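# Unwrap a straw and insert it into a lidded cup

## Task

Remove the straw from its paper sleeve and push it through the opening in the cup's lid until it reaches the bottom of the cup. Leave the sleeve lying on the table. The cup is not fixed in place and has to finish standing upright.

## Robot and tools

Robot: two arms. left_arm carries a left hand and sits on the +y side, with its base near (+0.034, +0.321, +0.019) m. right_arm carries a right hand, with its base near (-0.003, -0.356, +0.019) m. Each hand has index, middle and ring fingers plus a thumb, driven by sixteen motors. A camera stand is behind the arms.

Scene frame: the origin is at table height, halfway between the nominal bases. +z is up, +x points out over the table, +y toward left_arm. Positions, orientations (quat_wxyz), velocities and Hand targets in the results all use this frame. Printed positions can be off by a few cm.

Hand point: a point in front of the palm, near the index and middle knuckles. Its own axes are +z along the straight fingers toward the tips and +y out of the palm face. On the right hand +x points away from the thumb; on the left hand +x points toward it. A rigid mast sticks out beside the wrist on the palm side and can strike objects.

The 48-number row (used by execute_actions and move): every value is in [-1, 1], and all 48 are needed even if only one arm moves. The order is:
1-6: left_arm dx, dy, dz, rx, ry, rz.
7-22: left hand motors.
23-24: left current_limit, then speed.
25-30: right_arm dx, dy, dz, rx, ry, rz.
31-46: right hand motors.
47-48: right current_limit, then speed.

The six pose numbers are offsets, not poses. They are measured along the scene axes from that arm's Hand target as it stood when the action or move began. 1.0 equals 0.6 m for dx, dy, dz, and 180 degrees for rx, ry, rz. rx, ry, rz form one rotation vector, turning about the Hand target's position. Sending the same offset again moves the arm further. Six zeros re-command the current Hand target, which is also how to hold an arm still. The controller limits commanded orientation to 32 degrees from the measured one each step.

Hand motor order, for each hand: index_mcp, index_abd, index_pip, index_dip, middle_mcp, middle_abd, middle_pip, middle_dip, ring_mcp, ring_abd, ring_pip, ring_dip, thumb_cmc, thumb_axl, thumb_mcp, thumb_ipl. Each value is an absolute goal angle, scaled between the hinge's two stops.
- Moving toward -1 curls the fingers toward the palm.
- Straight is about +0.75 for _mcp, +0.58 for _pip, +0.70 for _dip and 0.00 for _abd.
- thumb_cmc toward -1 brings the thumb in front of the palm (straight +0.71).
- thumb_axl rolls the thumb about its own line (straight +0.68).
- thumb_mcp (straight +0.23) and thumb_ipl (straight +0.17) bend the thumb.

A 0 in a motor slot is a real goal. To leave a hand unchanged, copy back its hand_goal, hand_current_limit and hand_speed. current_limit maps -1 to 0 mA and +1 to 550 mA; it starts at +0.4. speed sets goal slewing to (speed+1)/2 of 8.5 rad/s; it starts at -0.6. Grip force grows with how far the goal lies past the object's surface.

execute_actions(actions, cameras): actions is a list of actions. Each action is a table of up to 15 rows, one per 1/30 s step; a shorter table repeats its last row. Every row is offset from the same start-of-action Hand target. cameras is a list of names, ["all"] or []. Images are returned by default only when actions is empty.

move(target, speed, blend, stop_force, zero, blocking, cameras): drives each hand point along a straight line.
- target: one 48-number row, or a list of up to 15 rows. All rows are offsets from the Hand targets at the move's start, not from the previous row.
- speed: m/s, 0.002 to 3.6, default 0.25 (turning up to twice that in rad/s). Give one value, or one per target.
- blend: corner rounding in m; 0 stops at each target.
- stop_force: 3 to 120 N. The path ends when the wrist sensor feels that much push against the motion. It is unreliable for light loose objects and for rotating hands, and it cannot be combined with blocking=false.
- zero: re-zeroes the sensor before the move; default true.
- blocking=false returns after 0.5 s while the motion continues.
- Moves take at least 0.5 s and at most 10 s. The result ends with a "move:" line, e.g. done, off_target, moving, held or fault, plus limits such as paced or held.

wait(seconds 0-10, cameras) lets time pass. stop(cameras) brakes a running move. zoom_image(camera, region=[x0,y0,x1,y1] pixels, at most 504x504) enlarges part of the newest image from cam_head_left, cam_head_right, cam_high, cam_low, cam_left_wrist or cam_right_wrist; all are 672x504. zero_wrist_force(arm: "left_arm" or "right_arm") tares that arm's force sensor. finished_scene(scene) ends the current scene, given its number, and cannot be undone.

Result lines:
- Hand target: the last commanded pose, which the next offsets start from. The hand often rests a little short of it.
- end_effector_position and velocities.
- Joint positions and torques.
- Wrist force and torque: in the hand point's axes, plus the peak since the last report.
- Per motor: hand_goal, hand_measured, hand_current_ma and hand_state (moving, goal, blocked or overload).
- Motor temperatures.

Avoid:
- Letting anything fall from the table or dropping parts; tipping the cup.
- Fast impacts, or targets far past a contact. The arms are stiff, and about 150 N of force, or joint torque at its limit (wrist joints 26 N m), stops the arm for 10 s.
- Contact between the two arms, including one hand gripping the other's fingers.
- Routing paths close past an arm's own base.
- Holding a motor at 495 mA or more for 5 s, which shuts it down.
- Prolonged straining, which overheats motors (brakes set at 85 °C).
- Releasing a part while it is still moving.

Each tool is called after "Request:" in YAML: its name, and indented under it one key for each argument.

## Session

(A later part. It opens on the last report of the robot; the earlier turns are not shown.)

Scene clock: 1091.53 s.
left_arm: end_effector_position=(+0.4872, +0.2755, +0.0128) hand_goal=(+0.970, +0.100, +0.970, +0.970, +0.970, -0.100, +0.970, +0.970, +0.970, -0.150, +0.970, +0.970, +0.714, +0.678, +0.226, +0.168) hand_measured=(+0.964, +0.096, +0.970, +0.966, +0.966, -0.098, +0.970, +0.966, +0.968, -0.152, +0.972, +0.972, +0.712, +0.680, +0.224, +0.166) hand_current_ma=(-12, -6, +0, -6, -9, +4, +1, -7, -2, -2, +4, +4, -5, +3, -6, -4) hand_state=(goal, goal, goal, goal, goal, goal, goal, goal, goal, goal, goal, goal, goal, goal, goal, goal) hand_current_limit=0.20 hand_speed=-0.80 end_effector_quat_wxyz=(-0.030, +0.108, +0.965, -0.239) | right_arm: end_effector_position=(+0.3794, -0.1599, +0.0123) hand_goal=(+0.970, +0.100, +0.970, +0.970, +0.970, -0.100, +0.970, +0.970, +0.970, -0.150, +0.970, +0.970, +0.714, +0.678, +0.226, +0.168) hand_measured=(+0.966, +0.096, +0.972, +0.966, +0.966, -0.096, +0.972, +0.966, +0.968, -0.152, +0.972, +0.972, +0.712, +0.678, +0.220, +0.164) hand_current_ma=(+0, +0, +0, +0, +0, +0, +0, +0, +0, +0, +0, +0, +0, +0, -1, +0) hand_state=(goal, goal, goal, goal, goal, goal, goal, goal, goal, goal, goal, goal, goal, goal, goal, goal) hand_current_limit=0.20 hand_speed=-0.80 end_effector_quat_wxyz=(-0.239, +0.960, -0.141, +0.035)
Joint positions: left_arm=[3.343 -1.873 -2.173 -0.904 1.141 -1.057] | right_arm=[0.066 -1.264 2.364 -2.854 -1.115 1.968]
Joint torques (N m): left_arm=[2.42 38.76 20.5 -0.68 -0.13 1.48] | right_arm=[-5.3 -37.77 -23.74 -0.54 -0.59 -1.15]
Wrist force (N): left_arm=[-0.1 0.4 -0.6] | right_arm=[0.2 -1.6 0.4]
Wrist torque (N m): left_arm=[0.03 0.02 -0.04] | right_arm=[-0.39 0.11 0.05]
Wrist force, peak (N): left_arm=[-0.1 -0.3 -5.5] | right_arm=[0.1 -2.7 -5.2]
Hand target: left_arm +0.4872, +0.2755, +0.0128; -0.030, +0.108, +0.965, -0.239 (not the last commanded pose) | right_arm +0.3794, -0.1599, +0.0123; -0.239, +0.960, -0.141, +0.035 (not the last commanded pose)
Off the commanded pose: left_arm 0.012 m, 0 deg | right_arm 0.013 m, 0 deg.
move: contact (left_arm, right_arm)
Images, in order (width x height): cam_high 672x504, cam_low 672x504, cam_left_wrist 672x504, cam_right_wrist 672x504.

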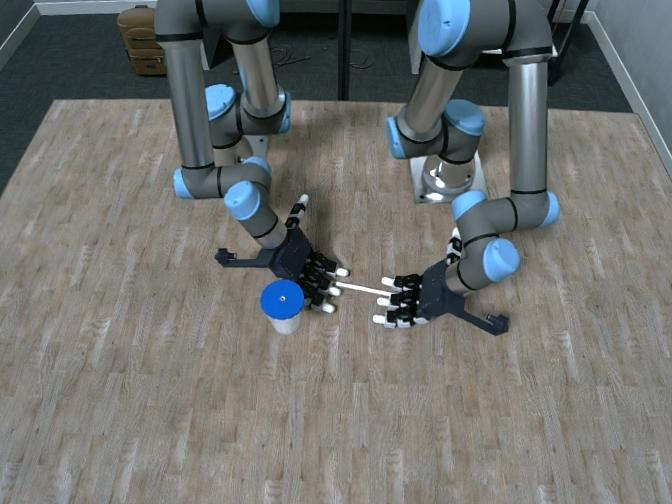

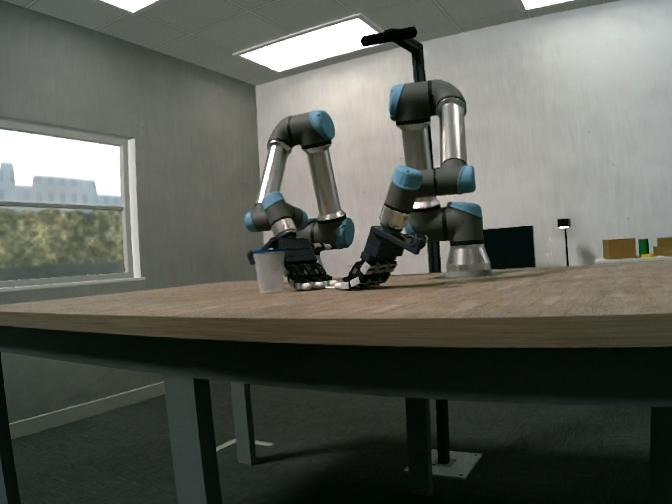

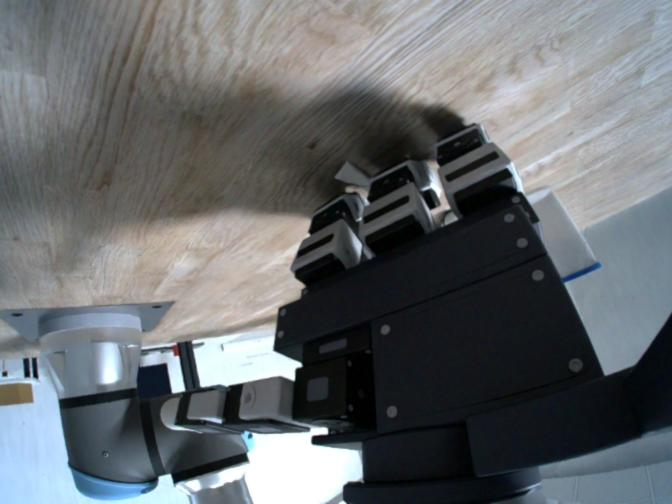

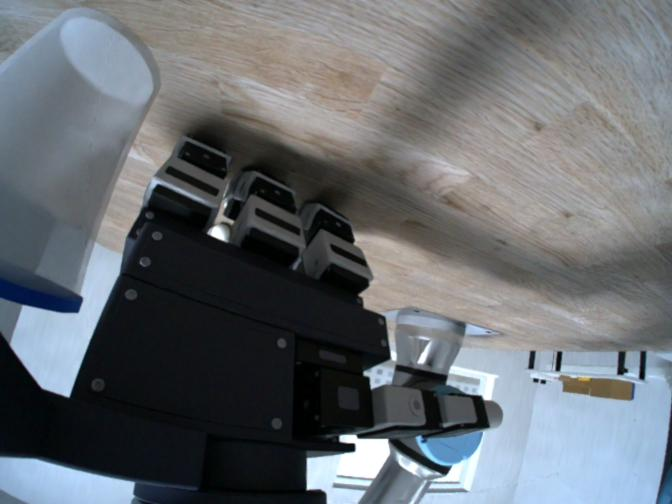

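Request:
execute_actions:
  actions:
    - [[0,0,0,0,0,0,0.97,-0.2,0.97,0.97,0.97,0.2,0.97,0.97,0.97,-0.15,0.97,0.97,0.714,0.678,0.226,0.168,0.2,-0.93,0,0,0,0,0,0,0.97,-0.2,0.97,0.97,0.97,0.2,0.97,0.97,0.97,-0.15,0.97,0.97,0.714,0.678,0.226,0.168,0.2,-0.93]]
    - [[0,0,0,0,0,0,0.97,-0.2,0.97,0.97,0.97,0.2,0.97,0.97,0.97,-0.15,0.97,0.97,0.714,0.678,0.226,0.168,0.2,-0.93,0,0,0,0,0,0,0.97,-0.2,0.97,0.97,0.97,0.2,0.97,0.97,0.97,-0.15,0.97,0.97,0.714,0.678,0.226,0.168,0.2,-0.93]]
    - [[0,0,0,0,0,0,0.97,-0.2,0.97,0.97,0.97,0.2,0.97,0.97,0.97,-0.15,0.97,0.97,0.714,0.678,0.226,0.168,0.2,-0.93,0,0,0,0,0,0,0.97,-0.2,0.97,0.97,0.97,0.2,0.97,0.97,0.97,-0.15,0.97,0.97,0.714,0.678,0.226,0.168,0.2,-0.93]]
  cameras: ["cam_high","cam_low"]

Request:
zoom_image:
  camera: "cam_high"
  region: [310, 240, 436, 335]

Request:
zoom_image:
  camera: "cam_low"
  region: [290, 245, 374, 308]

Scene clock: 1099.17 s.
left_arm: end_effector_position=(+0.4872, +0.2755, +0.0128) hand_goal=(+0.970, -0.200, +0.970, +0.970, +0.970, +0.200, +0.970, +0.970, +0.970, -0.150, +0.970, +0.970, +0.714, +0.678, +0.226, +0.168) hand_measured=(+0.964, -0.056, +0.970, +0.968, +0.966, +0.068, +0.970, +0.968, +0.968, -0.152, +0.972, +0.972, +0.712, +0.680, +0.224, +0.166) hand_current_ma=(-12, +330, +0, -3, -8, -330, +0, -3, -2, -2, +4, +4, -5, +3, -6, -4) hand_state=(goal, blocked, goal, goal, goal, blocked, goal, goal, goal, goal, goal, goal, goal, goal, goal, goal) hand_current_limit=0.20 hand_speed=-0.93 end_effector_quat_wxyz=(-0.030, +0.108, +0.965, -0.239) | right_arm: end_effector_position=(+0.3794, -0.1599, +0.0123) hand_goal=(+0.970, -0.200, +0.970, +0.970, +0.970, +0.200, +0.970, +0.970, +0.970, -0.150, +0.970, +0.970, +0.714, +0.678, +0.226, +0.168) hand_measured=(+0.964, -0.054, +0.970, +0.966, +0.966, +0.072, +0.970, +0.968, +0.968, -0.152, +0.972, +0.972, +0.712, +0.678, +0.220, +0.164) hand_current_ma=(-1, +235, +0, +0, +0, -183, +0, +0, +0, +0, +0, +0, +0, +0, -1, +0) hand_state=(goal, blocked, goal, goal, goal, blocked, goal, goal, goal, goal, goal, goal, goal, goal, goal, goal) hand_current_limit=0.20 hand_speed=-0.93 end_effector_quat_wxyz=(-0.239, +0.960, -0.141, +0.035)
Joint positions: left_arm=[3.343 -1.873 -2.173 -0.904 1.141 -1.057] | right_arm=[0.066 -1.264 2.364 -2.854 -1.115 1.968]
Joint torques (N m): left_arm=[-8.71 38.62 21.97 -0.52 -0.19 1.11] | right_arm=[9.32 -38.13 -23.28 -0.64 -0.69 -1.19]
Wrist force (N): left_arm=[-0.3 -0.2 -0.5] | right_arm=[0.2 -2.0 0.5]
Wrist torque (N m): left_arm=[0.05 0.00 -0.07] | right_arm=[-0.41 0.02 -0.02]
Wrist force, peak (N): left_arm=[-0.4 -0.3 -1.0] | right_arm=[0.3 -2.4 0.5]
Hand target: left_arm +0.4872, +0.2755, +0.0128; -0.030, +0.108, +0.965, -0.239 | right_arm +0.3794, -0.1599, +0.0123; -0.239, +0.960, -0.141, +0.035
Off the commanded pose: left_arm 0.000 m, 0 deg | right_arm 0.000 m, 0 deg.
Images, in order (width x height): cam_high 672x504, cam_low 672x504.

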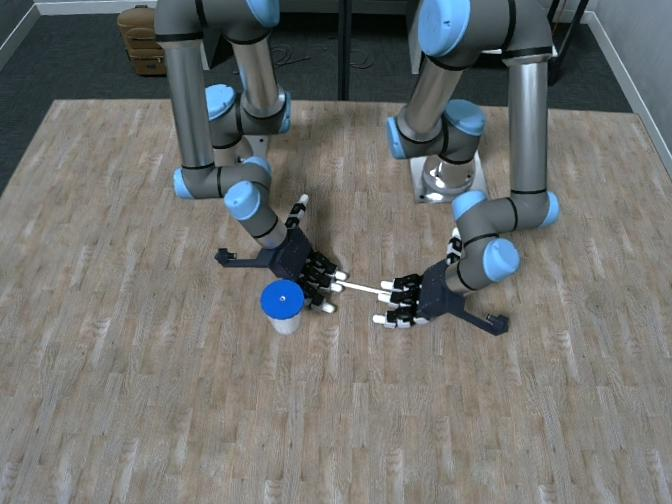

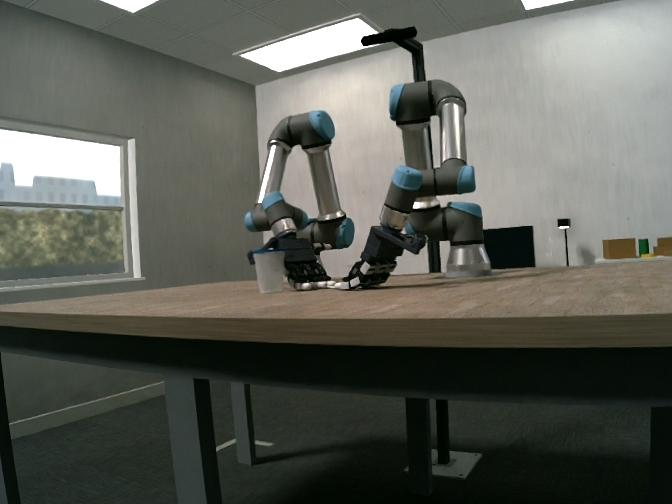

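Scaled by 4.000 from the camera's 672x504 image, which has a finer 960x720 frame.

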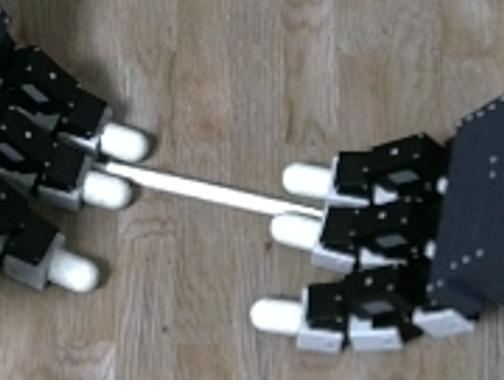

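Scaled by 6.000 from the camera's 672x504 image, which has a finer 960x720 frame.

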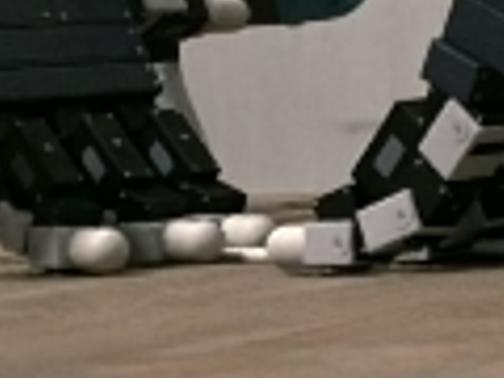

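Request:
move:
  target:
    - [0,0,0,0,0,0,0.97,-0.3,0.97,0.97,0.97,0.3,0.97,0.97,0.97,-0.15,0.97,0.97,0.714,0.678,0.226,0.168,0.75,-0.93,0,0,0,0,0,0,0.97,-0.3,0.97,0.97,0.97,0.3,0.97,0.97,0.97,-0.15,0.97,0.97,0.714,0.678,0.226,0.168,0.75,-0.93]
    - [0,0,0.008,0,0,0,0.97,-0.3,0.97,0.97,0.97,0.3,0.97,0.97,0.97,-0.15,0.97,0.97,0.714,0.678,0.226,0.168,0.75,-0.93,0,0,0.008,0,0,0,0.97,-0.3,0.97,0.97,0.97,0.3,0.97,0.97,0.97,-0.15,0.97,0.97,0.714,0.678,0.226,0.168,0.75,-0.93]
    - [0.0225,0.0974,0.008,0,0,0,0.97,-0.3,0.97,0.97,0.97,0.3,0.97,0.97,0.97,-0.15,0.97,0.97,0.714,0.678,0.226,0.168,0.75,-0.93,0,0,0.008,0,0,0,0.97,-0.3,0.97,0.97,0.97,0.3,0.97,0.97,0.97,-0.15,0.97,0.97,0.714,0.678,0.226,0.168,0.75,-0.93]
  speed: 0.03
  cameras: ["cam_high","cam_low"]

Request:
zoom_image:
  camera: "cam_high"
  region: [310, 240, 436, 335]

Scene clock: 1111.20 s.
left_arm: end_effector_position=(+0.5007, +0.3337, +0.0176) hand_goal=(+0.970, -0.300, +0.970, +0.970, +0.970, +0.300, +0.970, +0.970, +0.970, -0.150, +0.970, +0.970, +0.714, +0.678, +0.226, +0.168) hand_measured=(+0.962, -0.096, +0.968, +0.968, +0.968, +0.126, +0.974, +0.970, +0.964, -0.152, +0.970, +0.972, +0.712, +0.680, +0.224, +0.166) hand_current_ma=(-21, +481, -5, -3, -5, -481, +6, -1, -11, -2, +0, +4, -5, +3, -6, -4) hand_state=(goal, blocked, goal, goal, goal, blocked, goal, goal, goal, goal, goal, goal, goal, goal, goal, goal) hand_current_limit=0.75 hand_speed=-0.93 end_effector_quat_wxyz=(-0.030, +0.108, +0.965, -0.239) | right_arm: end_effector_position=(+0.3794, -0.1599, +0.0171) hand_goal=(+0.970, -0.300, +0.970, +0.970, +0.970, +0.300, +0.970, +0.970, +0.970, -0.150, +0.970, +0.970, +0.714, +0.678, +0.226, +0.168) hand_measured=(+0.958, -0.098, +0.964, +0.968, +0.968, +0.136, +0.972, +0.970, +0.964, -0.152, +0.970, +0.972, +0.712, +0.678, +0.220, +0.164) hand_current_ma=(-2, +445, +0, +0, +0, -296, +0, +0, -1, +0, +0, +0, +0, +0, -1, +0) hand_state=(goal, blocked, goal, goal, goal, blocked, goal, goal, goal, goal, goal, goal, goal, goal, goal, goal) hand_current_limit=0.75 hand_speed=-0.93 end_effector_quat_wxyz=(-0.239, +0.960, -0.141, +0.035)
Joint positions: left_arm=[3.453 -1.882 -2.122 -0.992 1.17 -0.941] | right_arm=[0.066 -1.278 2.362 -2.837 -1.115 1.968]
Joint torques (N m): left_arm=[11.26 23.07 21.28 -0.64 0.6 2.06] | right_arm=[2.62 -38.49 -24.43 -0.5 0.34 0.82]
Wrist force (N): left_arm=[-0.3 0.4 -0.3] | right_arm=[0.4 -1.2 0.7]
Wrist torque (N m): left_arm=[-0.04 0.04 -0.07] | right_arm=[-0.45 0.11 0.08]
Wrist force, peak (N): left_arm=[-0.5 -0.1 -1.1] | right_arm=[-0.1 -2.3 1.2]
Hand target: left_arm +0.5007, +0.3339, +0.0176; -0.030, +0.108, +0.965, -0.239 | right_arm +0.3794, -0.1599, +0.0171; -0.239, +0.960, -0.141, +0.035
Off the commanded pose: left_arm 0.000 m, 0 deg | right_arm 0.000 m, 0 deg.
move: done
Images, in order (width x height): cam_high 672x504, cam_low 672x504.

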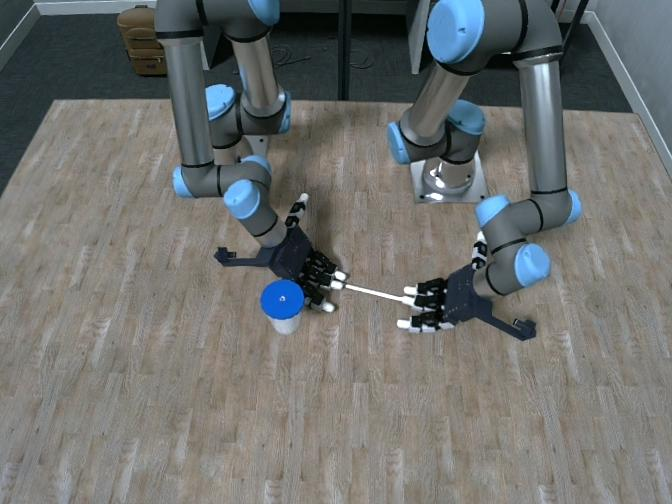

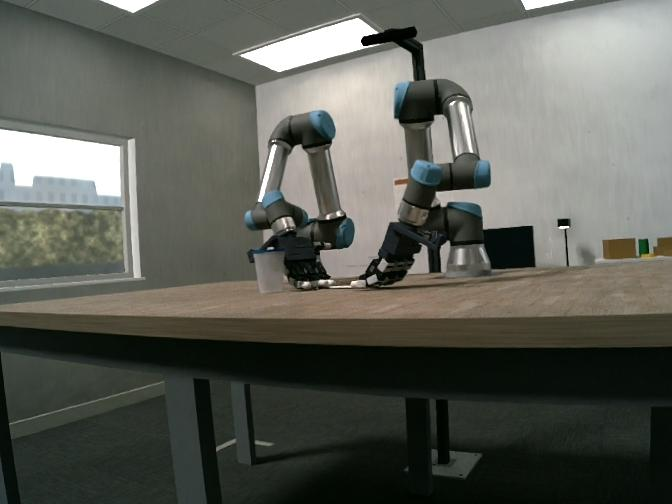

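Scaled by 4.000 from the camera's 672x504 image, which has a finer 960x720 frame.

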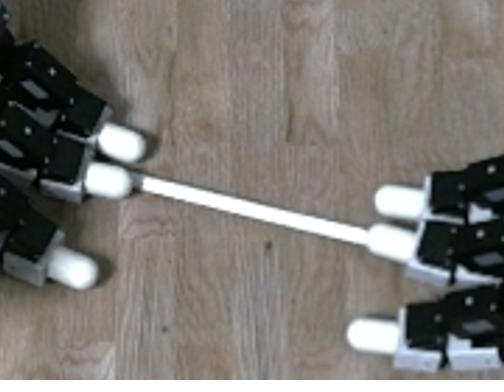

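Request:
move:
  target:
    - [0,0,0,0,0,0,0.97,0.1,0.97,0.97,0.97,-0.1,0.97,0.97,0.97,-0.15,0.97,0.97,0.714,0.678,0.226,0.168,0.2,-0.8,0,0,0,0,0,0,0.97,0.1,0.97,0.97,0.97,-0.1,0.97,0.97,0.97,-0.15,0.97,0.97,0.714,0.678,0.226,0.168,0.2,-0.8]
    - [0,0,0.05,0,0,0,0.97,0.1,0.97,0.97,0.97,-0.1,0.97,0.97,0.97,-0.15,0.97,0.97,0.714,0.678,0.226,0.168,0.2,-0.8,0,0,0.05,0,0,0,0.97,0.1,0.97,0.97,0.97,-0.1,0.97,0.97,0.97,-0.15,0.97,0.97,0.714,0.678,0.226,0.168,0.2,-0.8]
    - [-0.0132,-0.0568,0.05,0,0,0,0.97,0.1,0.97,0.97,0.97,-0.1,0.97,0.97,0.97,-0.15,0.97,0.97,0.714,0.678,0.226,0.168,0.2,-0.8,0.011,0.0367,0.05,0,0,0,0.97,0.1,0.97,0.97,0.97,-0.1,0.97,0.97,0.97,-0.15,0.97,0.97,0.714,0.678,0.226,0.168,0.2,-0.8]
  speed: 0.1
  cameras: ["cam_high","cam_left_wrist","cam_right_wrist"]

Request:
zoom_image:
  camera: "cam_high"
  region: [310, 240, 436, 335]

Request:
zoom_image:
  camera: "cam_right_wrist"
  region: [180, 100, 348, 226]

Request:
zoom_image:
  camera: "cam_left_wrist"
  region: [285, 100, 453, 226]

Scene clock: 1125.97 s.
left_arm: end_effector_position=(+0.4928, +0.3000, +0.0476) hand_goal=(+0.970, +0.100, +0.970, +0.970, +0.970, -0.100, +0.970, +0.970, +0.970, -0.150, +0.970, +0.970, +0.714, +0.678, +0.226, +0.168) hand_measured=(+0.962, +0.096, +0.968, +0.968, +0.964, -0.096, +0.970, +0.970, +0.964, -0.152, +0.970, +0.972, +0.712, +0.680, +0.224, +0.166) hand_current_ma=(-21, -6, -5, -3, -14, +5, +0, -1, -12, -2, +0, +4, -5, +3, -6, -4) hand_state=(goal, goal, goal, goal, goal, goal, goal, goal, goal, goal, goal, goal, goal, goal, goal, goal) hand_current_limit=0.20 hand_speed=-0.80 end_effector_quat_wxyz=(-0.030, +0.108, +0.964, -0.239) | right_arm: end_effector_position=(+0.3860, -0.1380, +0.0471) hand_goal=(+0.970, +0.100, +0.970, +0.970, +0.970, -0.100, +0.970, +0.970, +0.970, -0.150, +0.970, +0.970, +0.714, +0.678, +0.226, +0.168) hand_measured=(+0.958, +0.096, +0.964, +0.968, +0.964, -0.096, +0.970, +0.970, +0.964, -0.152, +0.970, +0.972, +0.712, +0.678, +0.220, +0.164) hand_current_ma=(-2, +0, +0, +0, -1, +0, +0, +0, -1, +0, +0, +0, +0, +0, -1, +0) hand_state=(goal, goal, goal, goal, goal, goal, goal, goal, goal, goal, goal, goal, goal, goal, goal, goal) hand_current_limit=0.20 hand_speed=-0.80 end_effector_quat_wxyz=(-0.239, +0.960, -0.141, +0.035)
Joint positions: left_arm=[3.391 -1.806 -2.127 -1.038 1.153 -1.007] | right_arm=[0.117 -1.328 2.304 -2.753 -1.125 2.024]
Joint torques (N m): left_arm=[-9.06 36.95 8.73 4.83 -2.6 -2.04] | right_arm=[10.46 -11 -22.1 -4.19 -0.87 1.61]
Wrist force (N): left_arm=[-0.2 0.4 -0.3] | right_arm=[-0.2 -1.2 0.6]
Wrist torque (N m): left_arm=[-0.06 0.03 0.03] | right_arm=[-0.43 0.19 -0.03]
Wrist force, peak (N): left_arm=[-0.3 1.1 -0.8] | right_arm=[0.0 -2.1 0.5]
Hand target: left_arm +0.4928, +0.2999, +0.0476; -0.030, +0.108, +0.965, -0.239 | right_arm +0.3860, -0.1379, +0.0471; -0.239, +0.960, -0.141, +0.035
Off the commanded pose: left_arm 0.000 m, 0 deg | right_arm 0.000 m, 0 deg.
move: done
Images, in order (width x height): cam_high 672x504, cam_left_wrist 672x504, cam_right_wrist 672x504.

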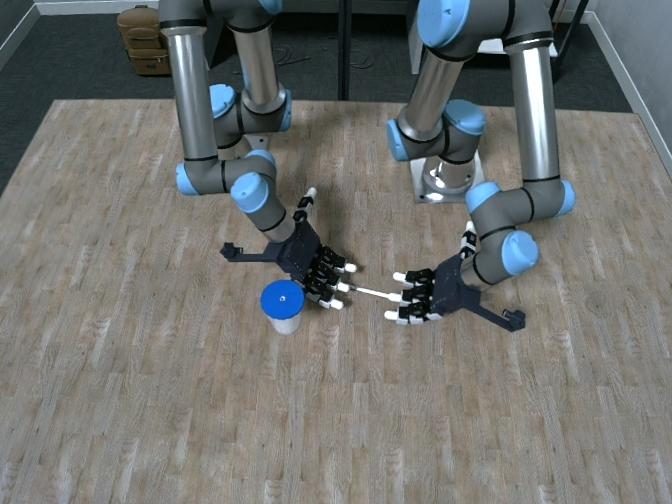

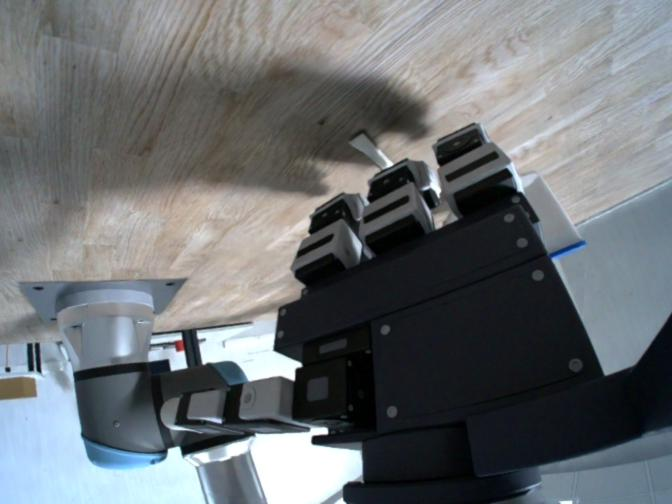

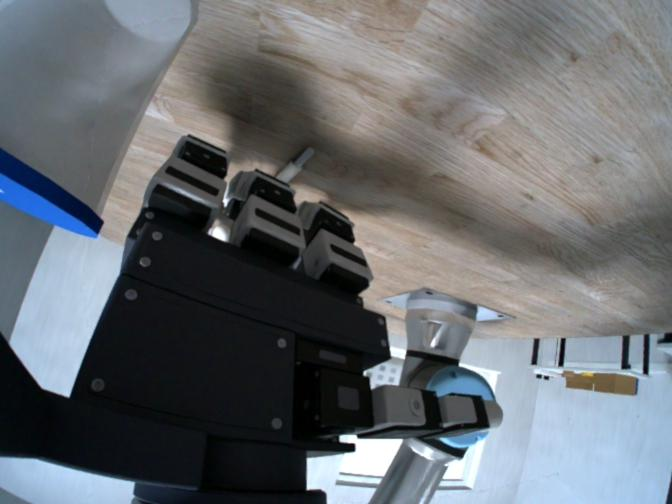

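Scaled by 4.000 from the camera's 672x504 image, which has a finer 960x720 frame.

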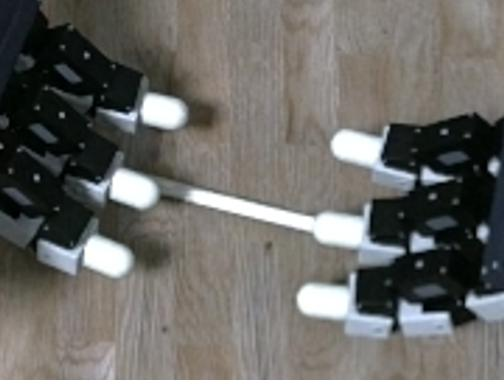

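Scaled by 3.000 from the camera's 672x504 image, which has a finer 960x720 frame.

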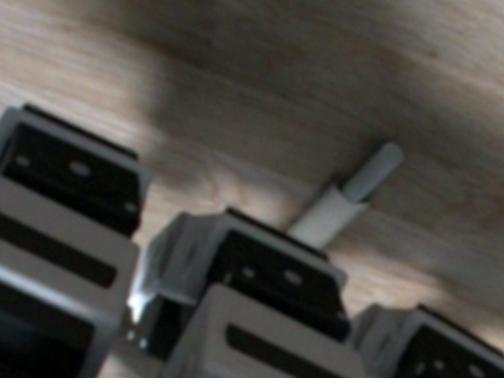

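Scaled by 3.000 from the camera's 672x504 image, which has a finer 960x720 frame.

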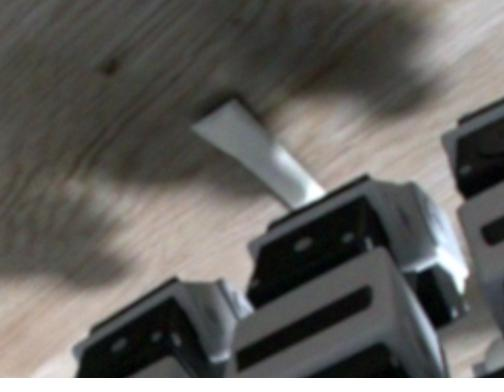

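Request:
move:
  target: [0.0108,-0.0025,-0.03,0,0,0,0.97,0.1,0.97,0.97,0.97,-0.1,0.97,0.97,0.97,-0.15,0.97,0.97,0.714,0.678,0.226,0.168,0.2,-0.8,0.0098,-0.0447,-0.03,0,0,0.0222,0.97,0.1,0.97,0.97,0.97,-0.1,0.97,0.97,0.97,-0.15,0.97,0.97,0.714,0.678,0.226,0.168,0.2,-0.8]
  speed: 0.1

Request:
move:
  target: [0,0,-0.05,0,0,0,0.97,0.1,0.97,0.97,0.97,-0.1,0.97,0.97,0.97,-0.15,0.97,0.97,0.714,0.678,0.226,0.168,0.2,-0.8,0,0,-0.05,0,0,0,0.97,0.1,0.97,0.97,0.97,-0.1,0.97,0.97,0.97,-0.15,0.97,0.97,0.714,0.678,0.226,0.168,0.2,-0.8]
  speed: 0.025
  stop_force: 3
  cameras: ["cam_high"]

Request:
zoom_image:
  camera: "cam_high"
  region: [310, 240, 436, 335]

Request:
execute_actions:
  actions:
    - [[0,0,0,0,0,0,0.97,-0.2,0.97,0.97,0.97,0.2,0.97,0.97,0.97,-0.15,0.97,0.97,0.714,0.678,0.226,0.168,0.2,-0.93,0,0,0,0,0,0,0.97,-0.2,0.97,0.97,0.97,0.2,0.97,0.97,0.97,-0.15,0.97,0.97,0.714,0.678,0.226,0.168,0.2,-0.93]]
    - [[0,0,0,0,0,0,0.97,-0.2,0.97,0.97,0.97,0.2,0.97,0.97,0.97,-0.15,0.97,0.97,0.714,0.678,0.226,0.168,0.2,-0.93,0,0,0,0,0,0,0.97,-0.2,0.97,0.97,0.97,0.2,0.97,0.97,0.97,-0.15,0.97,0.97,0.714,0.678,0.226,0.168,0.2,-0.93]]
    - [[0,0,0,0,0,0,0.97,-0.2,0.97,0.97,0.97,0.2,0.97,0.97,0.97,-0.15,0.97,0.97,0.714,0.678,0.226,0.168,0.2,-0.93,0,0,0,0,0,0,0.97,-0.2,0.97,0.97,0.97,0.2,0.97,0.97,0.97,-0.15,0.97,0.97,0.714,0.678,0.226,0.168,0.2,-0.93]]
  cameras: ["cam_high"]

Request:
zoom_image:
  camera: "cam_high"
  region: [310, 240, 436, 335]

Scene clock: 1148.77 s.
left_arm: end_effector_position=(+0.4993, +0.2984, +0.0297) hand_goal=(+0.970, +0.100, +0.970, +0.970, +0.970, -0.100, +0.970, +0.970, +0.970, -0.150, +0.970, +0.970, +0.714, +0.678, +0.226, +0.168) hand_measured=(+0.962, +0.096, +0.968, +0.968, +0.964, -0.096, +0.970, +0.970, +0.964, -0.152, +0.970, +0.972, +0.712, +0.680, +0.224, +0.166) hand_current_ma=(-21, -6, -5, -3, -14, +5, +0, -1, -12, -2, +0, +4, -5, +3, -6, -4) hand_state=(goal, goal, goal, goal, goal, goal, goal, goal, goal, goal, goal, goal, goal, goal, goal, goal) hand_current_limit=0.20 hand_speed=-0.80 end_effector_quat_wxyz=(-0.030, +0.108, +0.965, -0.239) | right_arm: end_effector_position=(+0.3919, -0.1646, +0.0292) hand_goal=(+0.970, +0.100, +0.970, +0.970, +0.970, -0.100, +0.970, +0.970, +0.970, -0.150, +0.970, +0.970, +0.714, +0.678, +0.226, +0.168) hand_measured=(+0.958, +0.096, +0.964, +0.968, +0.964, -0.096, +0.970, +0.970, +0.964, -0.152, +0.970, +0.972, +0.712, +0.678, +0.220, +0.164) hand_current_ma=(-2, +0, +0, +0, -1, +0, +0, +0, -1, +0, +0, +0, +0, +0, -1, +0) hand_state=(goal, goal, goal, goal, goal, goal, goal, goal, goal, goal, goal, goal, goal, goal, goal, goal) hand_current_limit=0.20 hand_speed=-0.80 end_effector_quat_wxyz=(-0.240, +0.964, -0.108, +0.027)
Joint positions: left_arm=[3.384 -1.856 -2.125 -0.987 1.151 -1.014] | right_arm=[0.054 -1.303 2.32 -2.73 -1.102 1.878]
Joint torques (N m): left_arm=[-9.11 21.94 22.47 4.76 -2.7 -1.92] | right_arm=[-11.93 -11 -2.31 -0.66 3.05 -1.27]
Wrist force (N): left_arm=[-0.3 0.6 -0.2] | right_arm=[0.2 -1.2 0.9]
Wrist torque (N m): left_arm=[-0.04 0.05 0.02] | right_arm=[-0.45 0.13 0.07]
Wrist force, peak (N): left_arm=[-0.4 0.7 -0.3] | right_arm=[0.7 -1.8 0.3]
Hand target: left_arm +0.4993, +0.2984, +0.0296; -0.030, +0.108, +0.965, -0.239 | right_arm +0.3919, -0.1647, +0.0291; -0.240, +0.964, -0.108, +0.027
Off the commanded pose: left_arm 0.000 m, 0 deg | right_arm 0.000 m, 0 deg.
move: done

Scene clock: 1150.70 s.
left_arm: end_effector_position=(+0.4992, +0.2983, +0.0131) hand_goal=(+0.970, +0.100, +0.970, +0.970, +0.970, -0.100, +0.970, +0.970, +0.970, -0.150, +0.970, +0.970, +0.714, +0.678, +0.226, +0.168) hand_measured=(+0.964, +0.096, +0.970, +0.968, +0.964, -0.098, +0.970, +0.970, +0.968, -0.152, +0.972, +0.972, +0.712, +0.680, +0.224, +0.166) hand_current_ma=(-12, -6, +0, -3, -12, +4, +0, -1, -5, -1, +2, +4, -5, +3, -6, -4) hand_state=(goal, goal, goal, goal, goal, goal, goal, goal, goal, goal, goal, goal, goal, goal, goal, goal) hand_current_limit=0.20 hand_speed=-0.80 end_effector_quat_wxyz=(-0.030, +0.108, +0.964, -0.239) | right_arm: end_effector_position=(+0.3918, -0.1647, +0.0126) hand_goal=(+0.970, +0.100, +0.970, +0.970, +0.970, -0.100, +0.970, +0.970, +0.970, -0.150, +0.970, +0.970, +0.714, +0.678, +0.226, +0.168) hand_measured=(+0.966, +0.096, +0.970, +0.968, +0.966, -0.098, +0.970, +0.970, +0.966, -0.150, +0.972, +0.972, +0.712, +0.678, +0.220, +0.164) hand_current_ma=(+0, +0, +0, +0, +0, +0, +0, +0, +0, +0, +0, +0, +0, +0, -1, +0) hand_state=(goal, goal, goal, goal, goal, goal, goal, goal, goal, goal, goal, goal, goal, goal, goal, goal) hand_current_limit=0.20 hand_speed=-0.80 end_effector_quat_wxyz=(-0.240, +0.964, -0.108, +0.027)
Joint positions: left_arm=[3.384 -1.891 -2.138 -0.939 1.151 -1.014] | right_arm=[0.054 -1.257 2.329 -2.786 -1.102 1.878]
Joint torques (N m): left_arm=[-5.8 39.6 21.67 -0.46 -0.41 -0.84] | right_arm=[-2.86 -39.44 -24.33 -0.51 -0.67 -0.54]
Wrist force (N): left_arm=[-0.3 0.5 -0.4] | right_arm=[0.5 -1.3 0.6]
Wrist torque (N m): left_arm=[0.00 0.04 0.04] | right_arm=[-0.40 0.09 0.08]
Wrist force, peak (N): left_arm=[-0.1 -0.1 -5.8] | right_arm=[0.9 -2.0 -4.5]
Hand target: left_arm +0.4992, +0.2983, +0.0131; -0.030, +0.108, +0.964, -0.239 (not the last commanded pose) | right_arm +0.3918, -0.1647, +0.0126; -0.240, +0.964, -0.107, +0.027 (not the last commanded pose)
Off the commanded pose: left_arm 0.013 m, 0 deg | right_arm 0.013 m, 0 deg.
move: contact (left_arm, right_arm)
Images, in order (width x height): cam_high 672x504.

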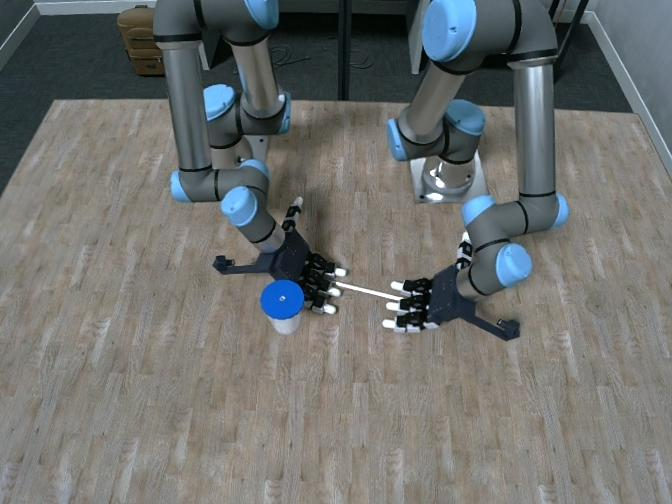

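Scaled by 4.000 from the camera's 672x504 image, which has a finer 960x720 frame.

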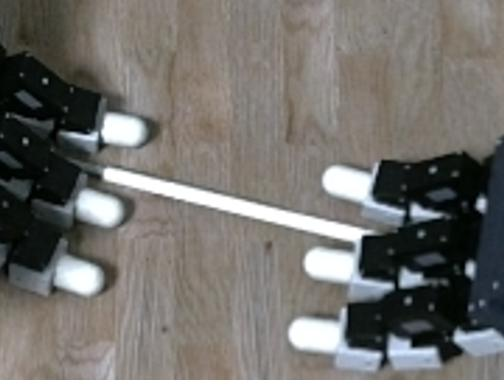

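Scene clock: 1152.40 s.
left_arm: end_effector_position=(+0.4992, +0.2983, +0.0131) hand_goal=(+0.970, -0.200, +0.970, +0.970, +0.970, +0.200, +0.970, +0.970, +0.970, -0.150, +0.970, +0.970, +0.714, +0.678, +0.226, +0.168) hand_measured=(+0.964, -0.046, +0.970, +0.968, +0.970, +0.076, +0.970, +0.970, +0.968, -0.152, +0.972, +0.972, +0.712, +0.680, +0.224, +0.166) hand_current_ma=(-15, +330, -1, -3, +0, -330, +0, -1, -5, -1, +2, +4, -5, +3, -6, -4) hand_state=(goal, blocked, goal, goal, goal, blocked, goal, goal, goal, goal, goal, goal, goal, goal, goal, goal) hand_current_limit=0.20 hand_speed=-0.93 end_effector_quat_wxyz=(-0.030, +0.108, +0.964, -0.239) | right_arm: end_effector_position=(+0.3918, -0.1647, +0.0126) hand_goal=(+0.970, -0.200, +0.970, +0.970, +0.970, +0.200, +0.970, +0.970, +0.970, -0.150, +0.970, +0.970, +0.714, +0.678, +0.226, +0.168) hand_measured=(+0.964, -0.066, +0.970, +0.968, +0.966, +0.068, +0.970, +0.970, +0.966, -0.150, +0.972, +0.972, +0.712, +0.678, +0.220, +0.164) hand_current_ma=(-1, +200, +0, +0, +0, -196, +0, +0, +0, +0, +0, +0, +0, +0, -1, +0) hand_state=(goal, blocked, goal, goal, goal, blocked, goal, goal, goal, goal, goal, goal, goal, goal, goal, goal) hand_current_limit=0.20 hand_speed=-0.93 end_effector_quat_wxyz=(-0.240, +0.964, -0.108, +0.027)
Joint positions: left_arm=[3.384 -1.891 -2.138 -0.939 1.151 -1.014] | right_arm=[0.054 -1.257 2.329 -2.786 -1.102 1.878]
Joint torques (N m): left_arm=[-7.09 38.56 21.41 0.82 -0.5 -1.98] | right_arm=[8.83 -38.66 -23.31 -0.49 -0.93 0.41]
Wrist force (N): left_arm=[0.2 -0.5 0.2] | right_arm=[0.5 -2.2 1.4]
Wrist torque (N m): left_arm=[-0.03 0.03 0.08] | right_arm=[-0.45 0.09 0.10]
Wrist force, peak (N): left_arm=[-0.1 -0.9 -1.1] | right_arm=[0.4 -2.7 1.1]
Hand target: left_arm +0.4992, +0.2983, +0.0131; -0.030, +0.108, +0.964, -0.239 | right_arm +0.3918, -0.1647, +0.0126; -0.240, +0.964, -0.107, +0.027
Off the commanded pose: left_arm 0.000 m, 0 deg | right_arm 0.000 m, 0 deg.
Images, in order (width x height): cam_high 672x504.

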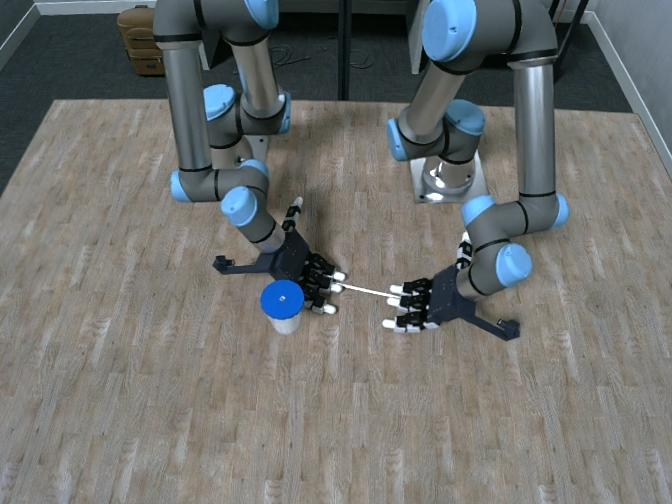

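Scaled by 4.000 from the camera's 672x504 image, which has a finer 960x720 frame.

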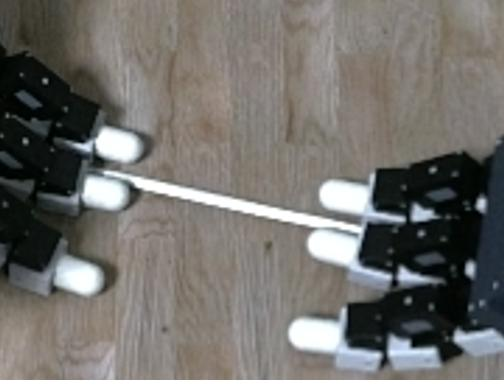

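Request:
move:
  target:
    - [0,0,0.005,0,0,0,0.97,-0.2,0.97,0.97,0.97,0.2,0.97,0.97,0.97,-0.15,0.97,0.97,0.714,0.678,0.226,0.168,0.2,-0.93,0,0,0.005,0,0,0,0.97,-0.2,0.97,0.97,0.97,0.2,0.97,0.97,0.97,-0.15,0.97,0.97,0.714,0.678,0.226,0.168,0.2,-0.93]
    - [0.0183,0.0813,0.005,0,0,0,0.97,-0.2,0.97,0.97,0.97,0.2,0.97,0.97,0.97,-0.15,0.97,0.97,0.714,0.678,0.226,0.168,0.2,-0.93,0,0,0.005,0,0,0,0.97,-0.2,0.97,0.97,0.97,0.2,0.97,0.97,0.97,-0.15,0.97,0.97,0.714,0.678,0.226,0.168,0.2,-0.93]
  speed: 0.03
  cameras: ["cam_high"]

Request:
zoom_image:
  camera: "cam_high"
  region: [310, 240, 470, 360]

Scene clock: 1180.87 s.
left_arm: end_effector_position=(+0.5102, +0.3469, +0.0161) hand_goal=(+0.970, -0.200, +0.970, +0.970, +0.970, +0.200, +0.970, +0.970, +0.970, -0.150, +0.970, +0.970, +0.714, +0.678, +0.226, +0.168) hand_measured=(+0.960, -0.046, +0.968, +0.968, +0.968, +0.076, +0.970, +0.970, +0.964, -0.152, +0.970, +0.972, +0.712, +0.680, +0.224, +0.166) hand_current_ma=(-27, +330, -5, -3, -5, -330, +1, -1, -12, -1, +0, +4, -5, +3, -6, -4) hand_state=(goal, blocked, goal, goal, goal, blocked, goal, goal, goal, goal, goal, goal, goal, goal, goal, goal) hand_current_limit=0.20 hand_speed=-0.93 end_effector_quat_wxyz=(-0.030, +0.108, +0.964, -0.239) | right_arm: end_effector_position=(+0.3918, -0.1647, +0.0156) hand_goal=(+0.970, -0.200, +0.970, +0.970, +0.970, +0.200, +0.970, +0.970, +0.970, -0.150, +0.970, +0.970, +0.714, +0.678, +0.226, +0.168) hand_measured=(+0.964, -0.110, +0.970, +0.968, +0.966, +0.110, +0.970, +0.970, +0.964, -0.150, +0.970, +0.972, +0.712, +0.678, +0.220, +0.164) hand_current_ma=(-1, +91, +0, +0, +0, -92, +0, +0, -1, +0, +0, +0, +0, +0, -1, +0) hand_state=(goal, blocked, goal, goal, goal, blocked, goal, goal, goal, goal, goal, goal, goal, goal, goal, goal) hand_current_limit=0.20 hand_speed=-0.93 end_effector_quat_wxyz=(-0.240, +0.964, -0.108, +0.027)
Joint positions: left_arm=[3.471 -1.904 -2.092 -1.008 1.175 -0.922] | right_arm=[0.054 -1.265 2.327 -2.776 -1.102 1.878]
Joint torques (N m): left_arm=[9.59 23.63 20.4 -0.98 0.47 1.71] | right_arm=[7.17 -38.06 -24.42 -0.7 0.57 -0.27]
Wrist force (N): left_arm=[0.0 0.7 -0.1] | right_arm=[0.2 -1.2 0.6]
Wrist torque (N m): left_arm=[-0.05 0.02 -0.06] | right_arm=[-0.42 0.13 0.07]
Wrist force, peak (N): left_arm=[-0.1 -1.0 0.5] | right_arm=[0.6 -2.8 0.9]
Hand target: left_arm +0.5102, +0.3471, +0.0161; -0.030, +0.108, +0.964, -0.239 | right_arm +0.3918, -0.1647, +0.0156; -0.240, +0.964, -0.107, +0.027
Off the commanded pose: left_arm 0.000 m, 0 deg | right_arm 0.000 m, 0 deg.
move: done
Images, in order (width x height): cam_high 672x504.

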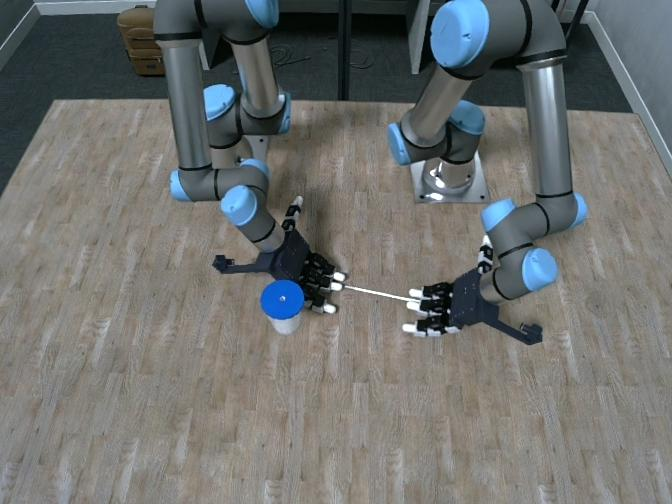

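Scaled by 3.150 from the camera's 672x504 image, which has a finer 960x720 frame.

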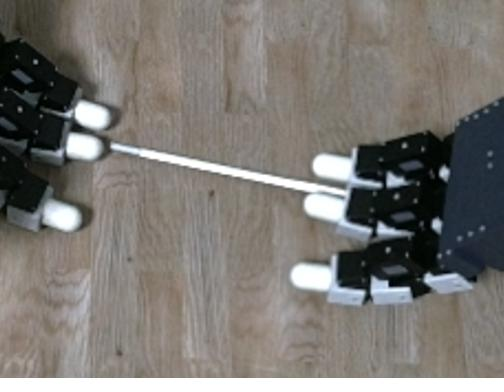

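Request:
move:
  target:
    - [0,0,0,0,0,0,0.97,-0.2,0.97,0.97,0.97,0.2,0.97,0.97,0.97,-0.15,0.97,0.97,0.714,0.678,0.226,0.168,0.2,-0.93,-0.01,-0.046,0.005,0,0,0,0.97,0.1,0.97,0.97,0.97,-0.1,0.97,0.97,0.97,-0.15,0.97,0.97,0.714,0.678,0.226,0.168,0.2,-0.93]
    - [0,0,0.035,0,0,0,0.97,-0.2,0.97,0.97,0.97,0.2,0.97,0.97,0.97,-0.15,0.97,0.97,0.714,0.678,0.226,0.168,0.2,-0.93,-0.01,-0.046,0.025,0,0,0,0.97,0.1,0.97,0.97,0.97,-0.1,0.97,0.97,0.97,-0.15,0.97,0.97,0.714,0.678,0.226,0.168,0.2,-0.93]
  speed: 0.05
  cameras: ["cam_high","cam_low","cam_right_wrist","cam_left_wrist"]

Request:
zoom_image:
  camera: "cam_low"
  region: [220, 200, 472, 389]

Scene clock: 1228.93 s.
left_arm: end_effector_position=(+0.5102, +0.3471, +0.0369) hand_goal=(+0.970, -0.200, +0.970, +0.970, +0.970, +0.200, +0.970, +0.970, +0.970, -0.150, +0.970, +0.970, +0.714, +0.678, +0.226, +0.168) hand_measured=(+0.958, -0.046, +0.966, +0.968, +0.966, +0.076, +0.970, +0.970, +0.964, -0.152, +0.970, +0.972, +0.712, +0.680, +0.224, +0.166) hand_current_ma=(-31, +330, -8, -3, -7, -330, +1, -1, -12, -1, +0, +4, -5, +3, -6, -4) hand_state=(goal, blocked, goal, goal, goal, blocked, goal, goal, goal, goal, goal, goal, goal, goal, goal, goal) hand_current_limit=0.20 hand_speed=-0.93 end_effector_quat_wxyz=(-0.030, +0.108, +0.965, -0.239) | right_arm: end_effector_position=(+0.3858, -0.1923, +0.0305) hand_goal=(+0.970, +0.100, +0.970, +0.970, +0.970, -0.100, +0.970, +0.970, +0.970, -0.150, +0.970, +0.970, +0.714, +0.678, +0.226, +0.168) hand_measured=(+0.964, +0.096, +0.970, +0.968, +0.964, -0.096, +0.970, +0.970, +0.964, -0.150, +0.970, +0.972, +0.712, +0.678, +0.220, +0.164) hand_current_ma=(-1, +0, +0, +0, -1, +0, +0, +0, -1, +0, +0, +0, +0, +0, -1, +0) hand_state=(goal, goal, goal, goal, goal, goal, goal, goal, goal, goal, goal, goal, goal, goal, goal, goal) hand_current_limit=0.20 hand_speed=-0.93 end_effector_quat_wxyz=(-0.240, +0.964, -0.108, +0.027)
Joint positions: left_arm=[3.472 -1.862 -2.075 -1.067 1.175 -0.922] | right_arm=[-0.013 -1.343 2.358 -2.694 -1.094 1.803]
Joint torques (N m): left_arm=[0.45 38.4 22.4 -0.58 0.18 1.03] | right_arm=[-11.36 -36.24 -26.01 -0.64 2.91 -1.3]
Wrist force (N): left_arm=[0.0 0.6 -0.1] | right_arm=[0.0 -1.0 0.7]
Wrist torque (N m): left_arm=[-0.08 0.01 -0.05] | right_arm=[-0.40 0.15 0.05]
Wrist force, peak (N): left_arm=[0.1 0.8 0.2] | right_arm=[0.4 -1.7 0.8]
Hand target: left_arm +0.5102, +0.3471, +0.0371; -0.030, +0.108, +0.964, -0.239 | right_arm +0.3858, -0.1923, +0.0306; -0.240, +0.964, -0.107, +0.027
Off the commanded pose: left_arm 0.000 m, 0 deg | right_arm 0.000 m, 0 deg.
move: done
Images, in order (width x height): cam_high 672x504, cam_low 672x504, cam_left_wrist 672x504, cam_right_wrist 672x504.

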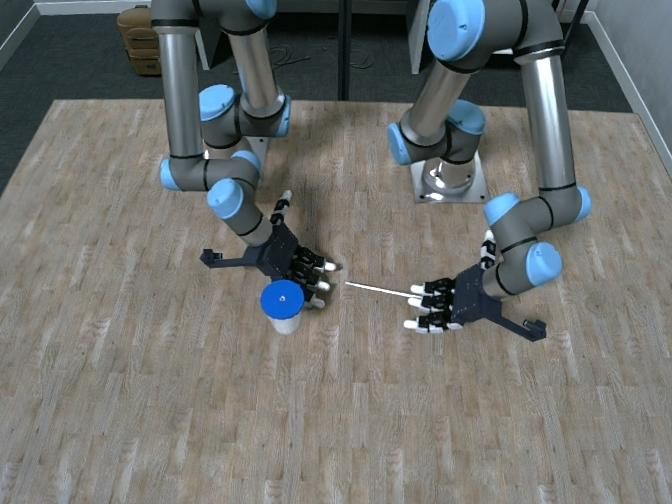

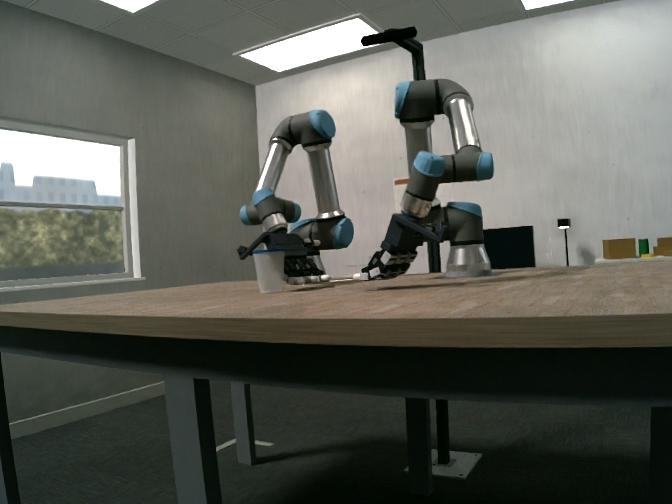

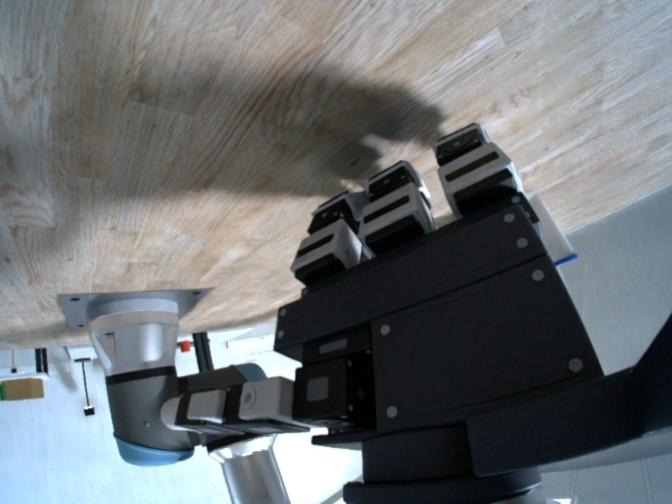

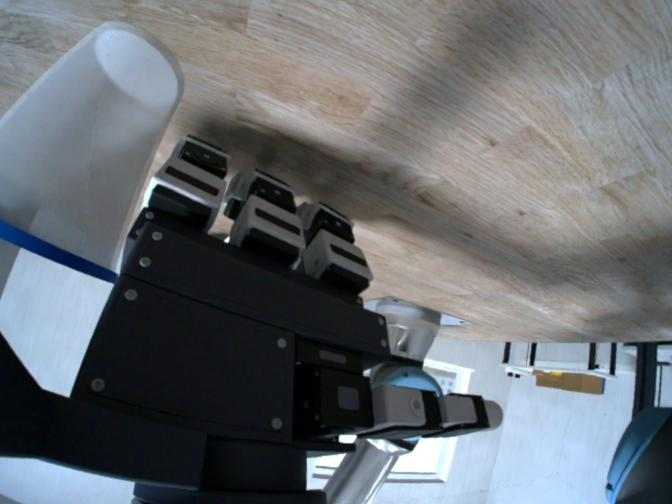

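Scaled by 2.000 from the camera's 672x504 image, which has a finer 960x720 frame.

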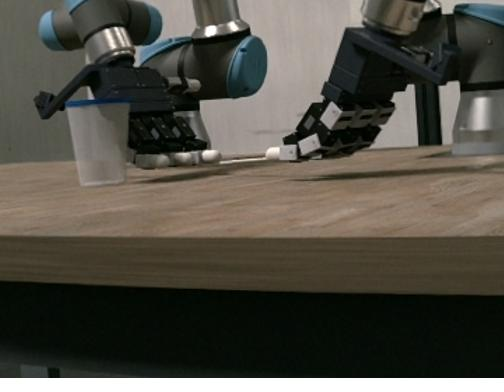

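Request:
zoom_image:
  camera: "cam_low"
  region: [310, 255, 400, 300]

Request:
zoom_image:
  camera: "cam_high"
  region: [310, 240, 436, 335]

Scaled by 5.600 from the camera's 672x504 image, which has a finer 960x720 frame.

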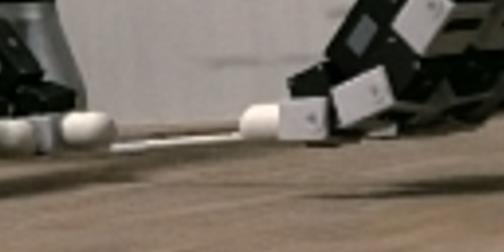

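Scaled by 4.000 from the camera's 672x504 image, which has a finer 960x720 frame.

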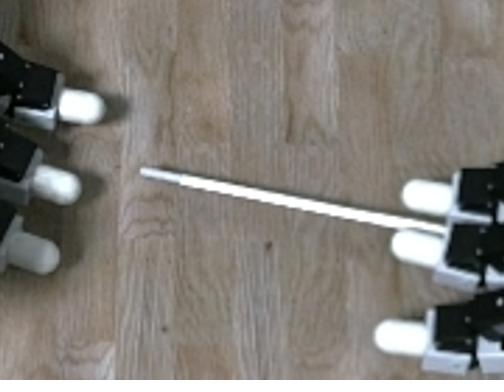

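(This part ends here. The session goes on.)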